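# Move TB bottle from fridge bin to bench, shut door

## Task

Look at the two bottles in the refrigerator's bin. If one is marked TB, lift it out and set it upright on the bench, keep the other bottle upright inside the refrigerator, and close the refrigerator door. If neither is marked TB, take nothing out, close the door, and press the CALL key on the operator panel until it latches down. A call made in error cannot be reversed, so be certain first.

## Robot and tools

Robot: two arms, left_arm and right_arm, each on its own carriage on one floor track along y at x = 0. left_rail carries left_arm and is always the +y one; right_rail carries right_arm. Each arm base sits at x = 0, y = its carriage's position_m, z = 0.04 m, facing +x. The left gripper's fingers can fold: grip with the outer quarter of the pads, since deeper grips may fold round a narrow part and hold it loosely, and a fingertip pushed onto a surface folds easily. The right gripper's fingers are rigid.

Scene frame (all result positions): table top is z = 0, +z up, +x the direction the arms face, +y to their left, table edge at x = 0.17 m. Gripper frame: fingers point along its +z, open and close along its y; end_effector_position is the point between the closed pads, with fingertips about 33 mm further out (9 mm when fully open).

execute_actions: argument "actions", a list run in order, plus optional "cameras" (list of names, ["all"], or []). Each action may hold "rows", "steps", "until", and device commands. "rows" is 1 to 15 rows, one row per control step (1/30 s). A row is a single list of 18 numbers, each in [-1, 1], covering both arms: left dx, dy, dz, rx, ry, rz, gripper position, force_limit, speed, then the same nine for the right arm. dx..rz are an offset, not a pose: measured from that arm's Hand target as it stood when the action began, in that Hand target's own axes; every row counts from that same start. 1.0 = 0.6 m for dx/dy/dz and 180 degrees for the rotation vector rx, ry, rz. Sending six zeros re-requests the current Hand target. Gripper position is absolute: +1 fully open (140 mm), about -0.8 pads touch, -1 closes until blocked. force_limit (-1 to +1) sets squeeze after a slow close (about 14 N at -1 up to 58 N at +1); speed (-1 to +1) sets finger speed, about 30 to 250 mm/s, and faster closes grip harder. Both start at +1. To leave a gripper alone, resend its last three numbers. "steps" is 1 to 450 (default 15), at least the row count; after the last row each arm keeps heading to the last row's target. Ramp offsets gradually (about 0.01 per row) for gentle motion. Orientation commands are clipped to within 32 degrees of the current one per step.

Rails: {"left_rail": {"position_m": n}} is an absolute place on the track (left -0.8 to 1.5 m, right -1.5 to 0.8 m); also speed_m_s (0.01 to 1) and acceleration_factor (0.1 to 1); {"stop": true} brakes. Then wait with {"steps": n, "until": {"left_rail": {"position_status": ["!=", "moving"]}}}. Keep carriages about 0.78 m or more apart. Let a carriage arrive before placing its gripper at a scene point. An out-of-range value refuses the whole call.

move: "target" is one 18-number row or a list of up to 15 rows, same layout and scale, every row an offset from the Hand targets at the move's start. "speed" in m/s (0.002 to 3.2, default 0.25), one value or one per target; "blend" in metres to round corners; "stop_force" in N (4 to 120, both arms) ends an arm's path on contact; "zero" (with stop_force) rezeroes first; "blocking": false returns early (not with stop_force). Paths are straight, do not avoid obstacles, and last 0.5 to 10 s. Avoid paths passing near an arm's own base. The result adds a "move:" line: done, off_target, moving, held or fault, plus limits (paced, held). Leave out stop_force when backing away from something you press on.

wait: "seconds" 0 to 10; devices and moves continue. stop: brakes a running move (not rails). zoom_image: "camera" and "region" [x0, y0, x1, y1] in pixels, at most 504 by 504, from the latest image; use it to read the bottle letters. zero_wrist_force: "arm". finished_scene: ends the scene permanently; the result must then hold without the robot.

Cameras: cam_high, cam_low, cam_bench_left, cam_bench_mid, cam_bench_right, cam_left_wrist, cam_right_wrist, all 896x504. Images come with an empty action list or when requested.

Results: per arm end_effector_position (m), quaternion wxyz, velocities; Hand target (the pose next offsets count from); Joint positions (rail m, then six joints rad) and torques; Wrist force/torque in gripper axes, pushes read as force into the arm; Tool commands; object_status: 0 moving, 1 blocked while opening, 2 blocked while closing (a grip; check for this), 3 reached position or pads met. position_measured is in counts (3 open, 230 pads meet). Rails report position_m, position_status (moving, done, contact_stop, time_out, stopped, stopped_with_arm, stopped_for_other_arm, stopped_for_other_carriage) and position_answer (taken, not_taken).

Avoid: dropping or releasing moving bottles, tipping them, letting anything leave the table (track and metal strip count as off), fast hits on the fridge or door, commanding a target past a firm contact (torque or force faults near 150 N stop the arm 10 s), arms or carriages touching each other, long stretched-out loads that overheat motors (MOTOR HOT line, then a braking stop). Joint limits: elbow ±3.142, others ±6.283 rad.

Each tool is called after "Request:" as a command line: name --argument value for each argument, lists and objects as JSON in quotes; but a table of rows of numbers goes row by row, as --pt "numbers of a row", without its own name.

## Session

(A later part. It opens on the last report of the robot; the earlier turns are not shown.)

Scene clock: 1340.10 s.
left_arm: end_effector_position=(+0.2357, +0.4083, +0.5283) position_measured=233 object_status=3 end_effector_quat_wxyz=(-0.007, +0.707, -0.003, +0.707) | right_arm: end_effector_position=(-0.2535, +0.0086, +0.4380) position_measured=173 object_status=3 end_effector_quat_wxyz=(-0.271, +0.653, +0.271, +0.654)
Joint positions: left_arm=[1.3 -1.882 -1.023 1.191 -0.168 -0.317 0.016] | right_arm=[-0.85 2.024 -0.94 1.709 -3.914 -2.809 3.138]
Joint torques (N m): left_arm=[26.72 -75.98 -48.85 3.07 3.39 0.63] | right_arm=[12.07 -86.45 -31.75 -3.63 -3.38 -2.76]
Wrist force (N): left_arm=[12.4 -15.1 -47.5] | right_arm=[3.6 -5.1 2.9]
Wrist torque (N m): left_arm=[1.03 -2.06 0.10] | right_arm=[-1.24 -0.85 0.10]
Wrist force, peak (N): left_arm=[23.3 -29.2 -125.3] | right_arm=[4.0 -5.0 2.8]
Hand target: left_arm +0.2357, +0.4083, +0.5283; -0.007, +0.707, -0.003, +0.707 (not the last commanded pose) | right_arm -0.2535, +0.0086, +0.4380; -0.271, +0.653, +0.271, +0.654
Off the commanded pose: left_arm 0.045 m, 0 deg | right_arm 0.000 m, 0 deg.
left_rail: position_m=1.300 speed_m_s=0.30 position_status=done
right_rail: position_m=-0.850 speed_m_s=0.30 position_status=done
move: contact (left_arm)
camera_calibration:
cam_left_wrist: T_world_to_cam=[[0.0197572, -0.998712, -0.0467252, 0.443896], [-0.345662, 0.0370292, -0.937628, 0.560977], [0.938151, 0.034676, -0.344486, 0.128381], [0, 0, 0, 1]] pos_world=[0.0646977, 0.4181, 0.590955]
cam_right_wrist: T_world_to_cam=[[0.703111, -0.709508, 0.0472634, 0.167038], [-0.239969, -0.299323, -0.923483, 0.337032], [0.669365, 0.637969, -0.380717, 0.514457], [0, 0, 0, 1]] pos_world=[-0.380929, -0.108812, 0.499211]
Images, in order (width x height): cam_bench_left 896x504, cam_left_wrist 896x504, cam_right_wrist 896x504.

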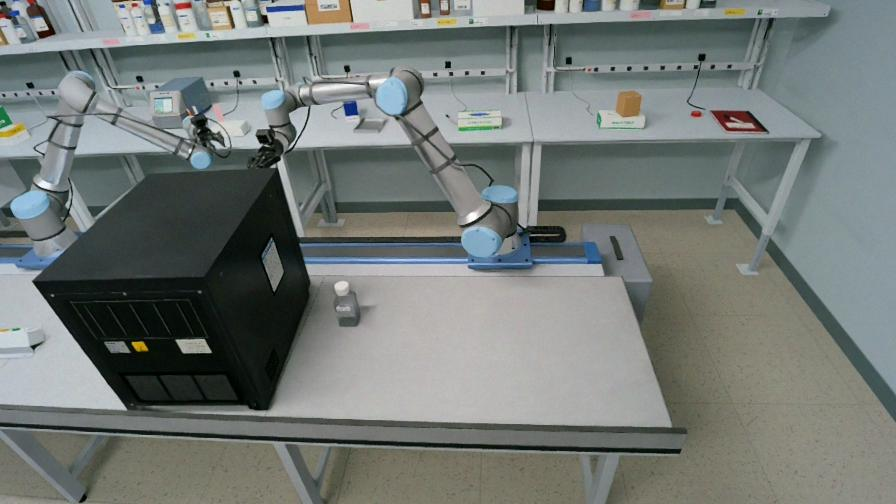

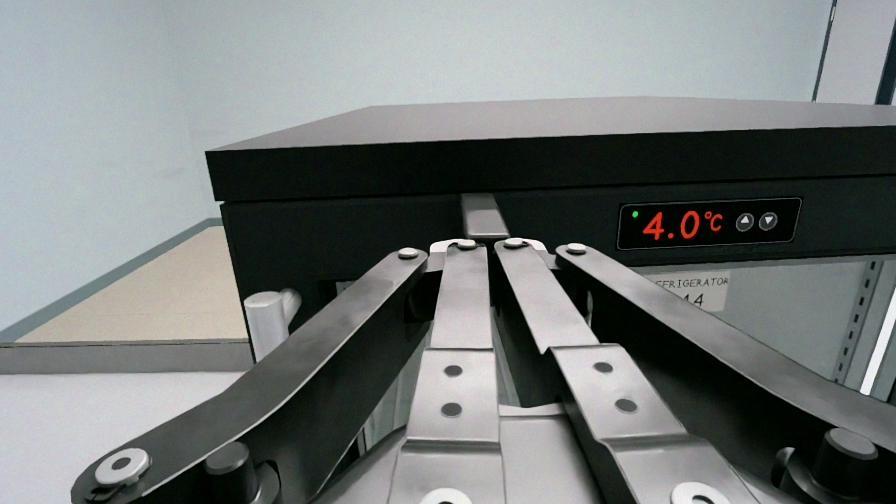

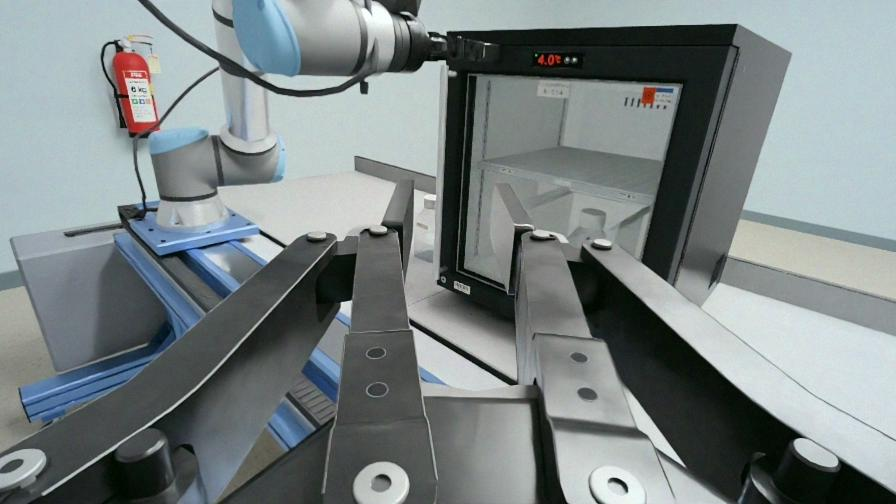

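Request:
zoom_image --camera "cam_right_wrist" --region '[400, 0, 800, 320]'

Request:
zoom_image --camera "cam_left_wrist" --region '[200, 90, 600, 400]'

Request:
zoom_image --camera "cam_bench_left" --region '[200, 140, 380, 300]'

Scaled by 1.260 from the camera's 896x504 image, which has a finer 1280x720 frame.

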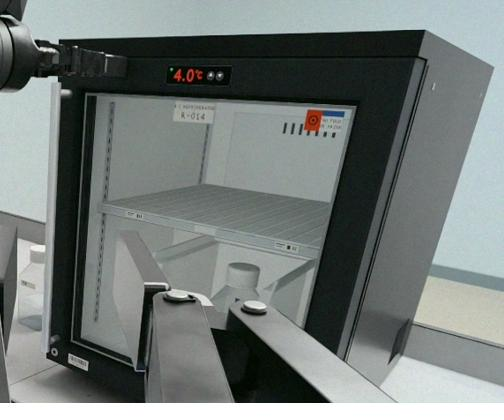

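Scaled by 1.260 from the camera's 896x504 image, which has a finer 1280x720 frame.

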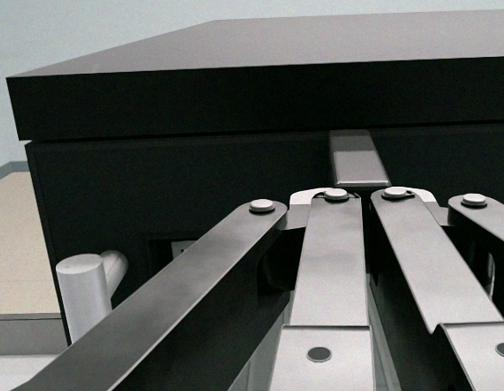

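Scaled by 2.800 from the camera's 896x504 image, which has a finer 1280x720 frame.

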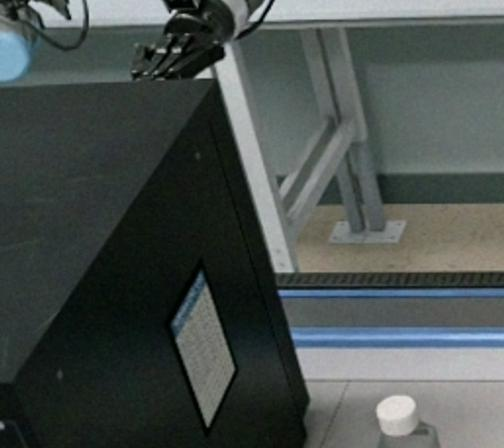

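Request:
move --target '[0,0,-0.35,0,0,0,-1,-1,0,0,0,-0.1,0,0,0,-0.35,-1,-1]' --speed 0.15 --cameras '["cam_left_wrist","cam_right_wrist","cam_bench_left"]'

Request:
zoom_image --camera "cam_bench_left" --region '[180, 140, 400, 340]'

Request:
zoom_image --camera "cam_left_wrist" --region '[200, 90, 600, 400]'

Scene clock: 1371.37 s.
left_arm: end_effector_position=(+0.0260, +0.4071, +0.5283) position_measured=233 object_status=3 end_effector_quat_wxyz=(-0.007, +0.707, -0.003, +0.707) | right_arm: end_effector_position=(-0.2959, -0.0338, +0.4380) position_measured=173 object_status=3 end_effector_quat_wxyz=(-0.271, +0.653, +0.271, +0.654)
Joint positions: left_arm=[1.3 -2.094 -0.934 1.048 -0.114 -0.528 0.015] | right_arm=[-0.85 2.098 -0.945 1.719 -3.919 -2.883 3.138]
Joint torques (N m): left_arm=[-12.05 -84.47 -52.26 4.38 -2.35 -2.02] | right_arm=[15.29 -97.71 -21.49 -3.79 -4.1 -2.71]
Wrist force (N): left_arm=[4.9 -2.8 -4.8] | right_arm=[3.7 -5.1 2.5]
Wrist torque (N m): left_arm=[-0.47 -1.74 0.23] | right_arm=[-1.25 -0.88 0.14]
Wrist force, peak (N): left_arm=[12.5 -15.2 -47.6] | right_arm=[3.5 -5.5 3.0]
Hand target: left_arm +0.0257, +0.4071, +0.5283; -0.007, +0.707, -0.003, +0.707 | right_arm -0.2959, -0.0338, +0.4380; -0.271, +0.653, +0.271, +0.654
Off the commanded pose: left_arm 0.000 m, 0 deg | right_arm 0.000 m, 0 deg.
left_rail: position_m=1.300 speed_m_s=0.30 position_status=done
right_rail: position_m=-0.850 speed_m_s=0.30 position_status=done
move: done
camera_calibration:
cam_left_wrist: T_world_to_cam=[[0.0196632, -0.998716, -0.0466915, 0.446913], [-0.345659, 0.0370301, -0.937629, 0.488627], [0.938154, 0.0345761, -0.344487, 0.325227], [0, 0, 0, 1]] pos_world=[-0.145002, 0.417, 0.591055]
cam_right_wrist: T_world_to_cam=[[0.703111, -0.709508, 0.0472634, 0.166697], [-0.239969, -0.299323, -0.923483, 0.31419], [0.669365, 0.637969, -0.380717, 0.569821], [0, 0, 0, 1]] pos_world=[-0.423229, -0.151212, 0.499211]
Images, in order (width x height): cam_bench_left 896x504, cam_left_wrist 896x504, cam_right_wrist 896x504.

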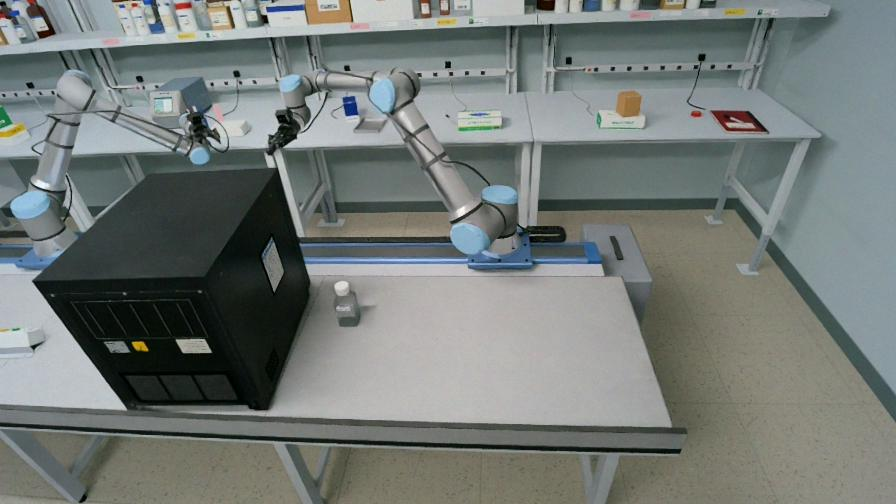

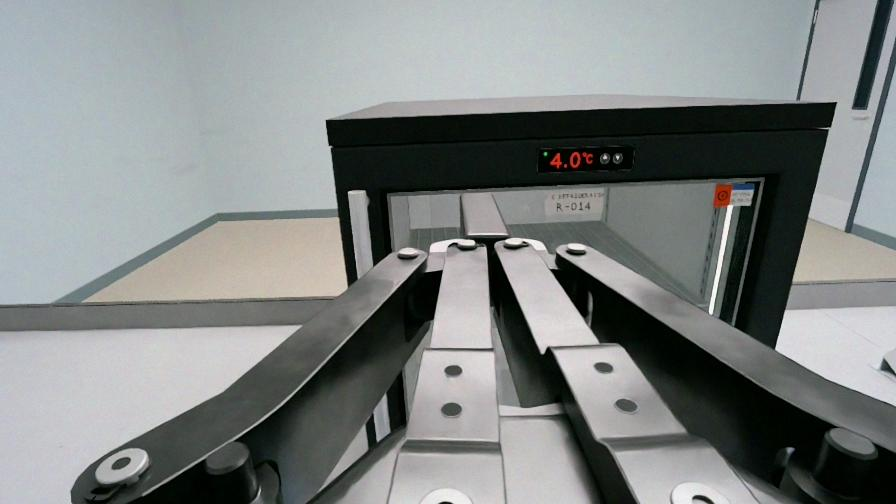

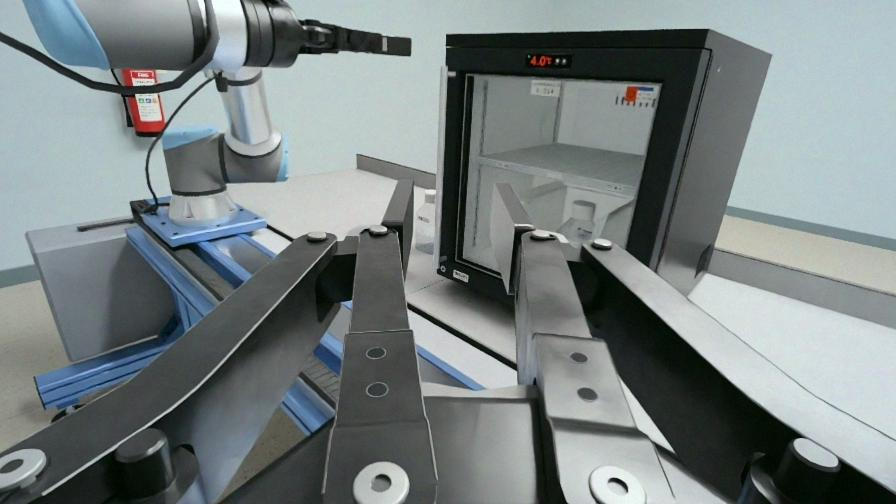

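Scaled by 2.291 from the camera's 896x504 image, which has a finer 1280x720 frame.

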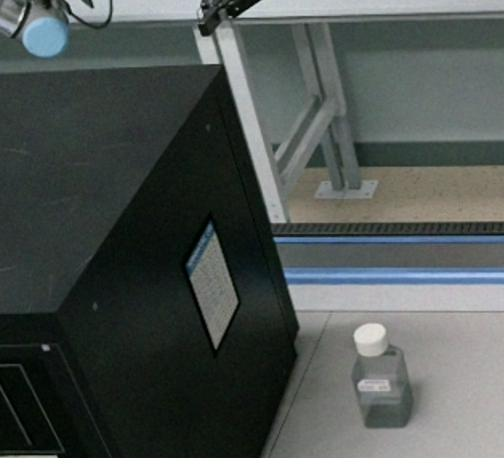

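Scaled by 1.260 from the camera's 896x504 image, which has a finer 1280x720 frame.

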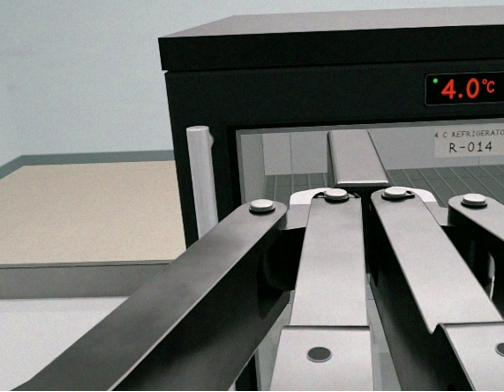

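Request:
finished_scene

The scene is finished: the task was done.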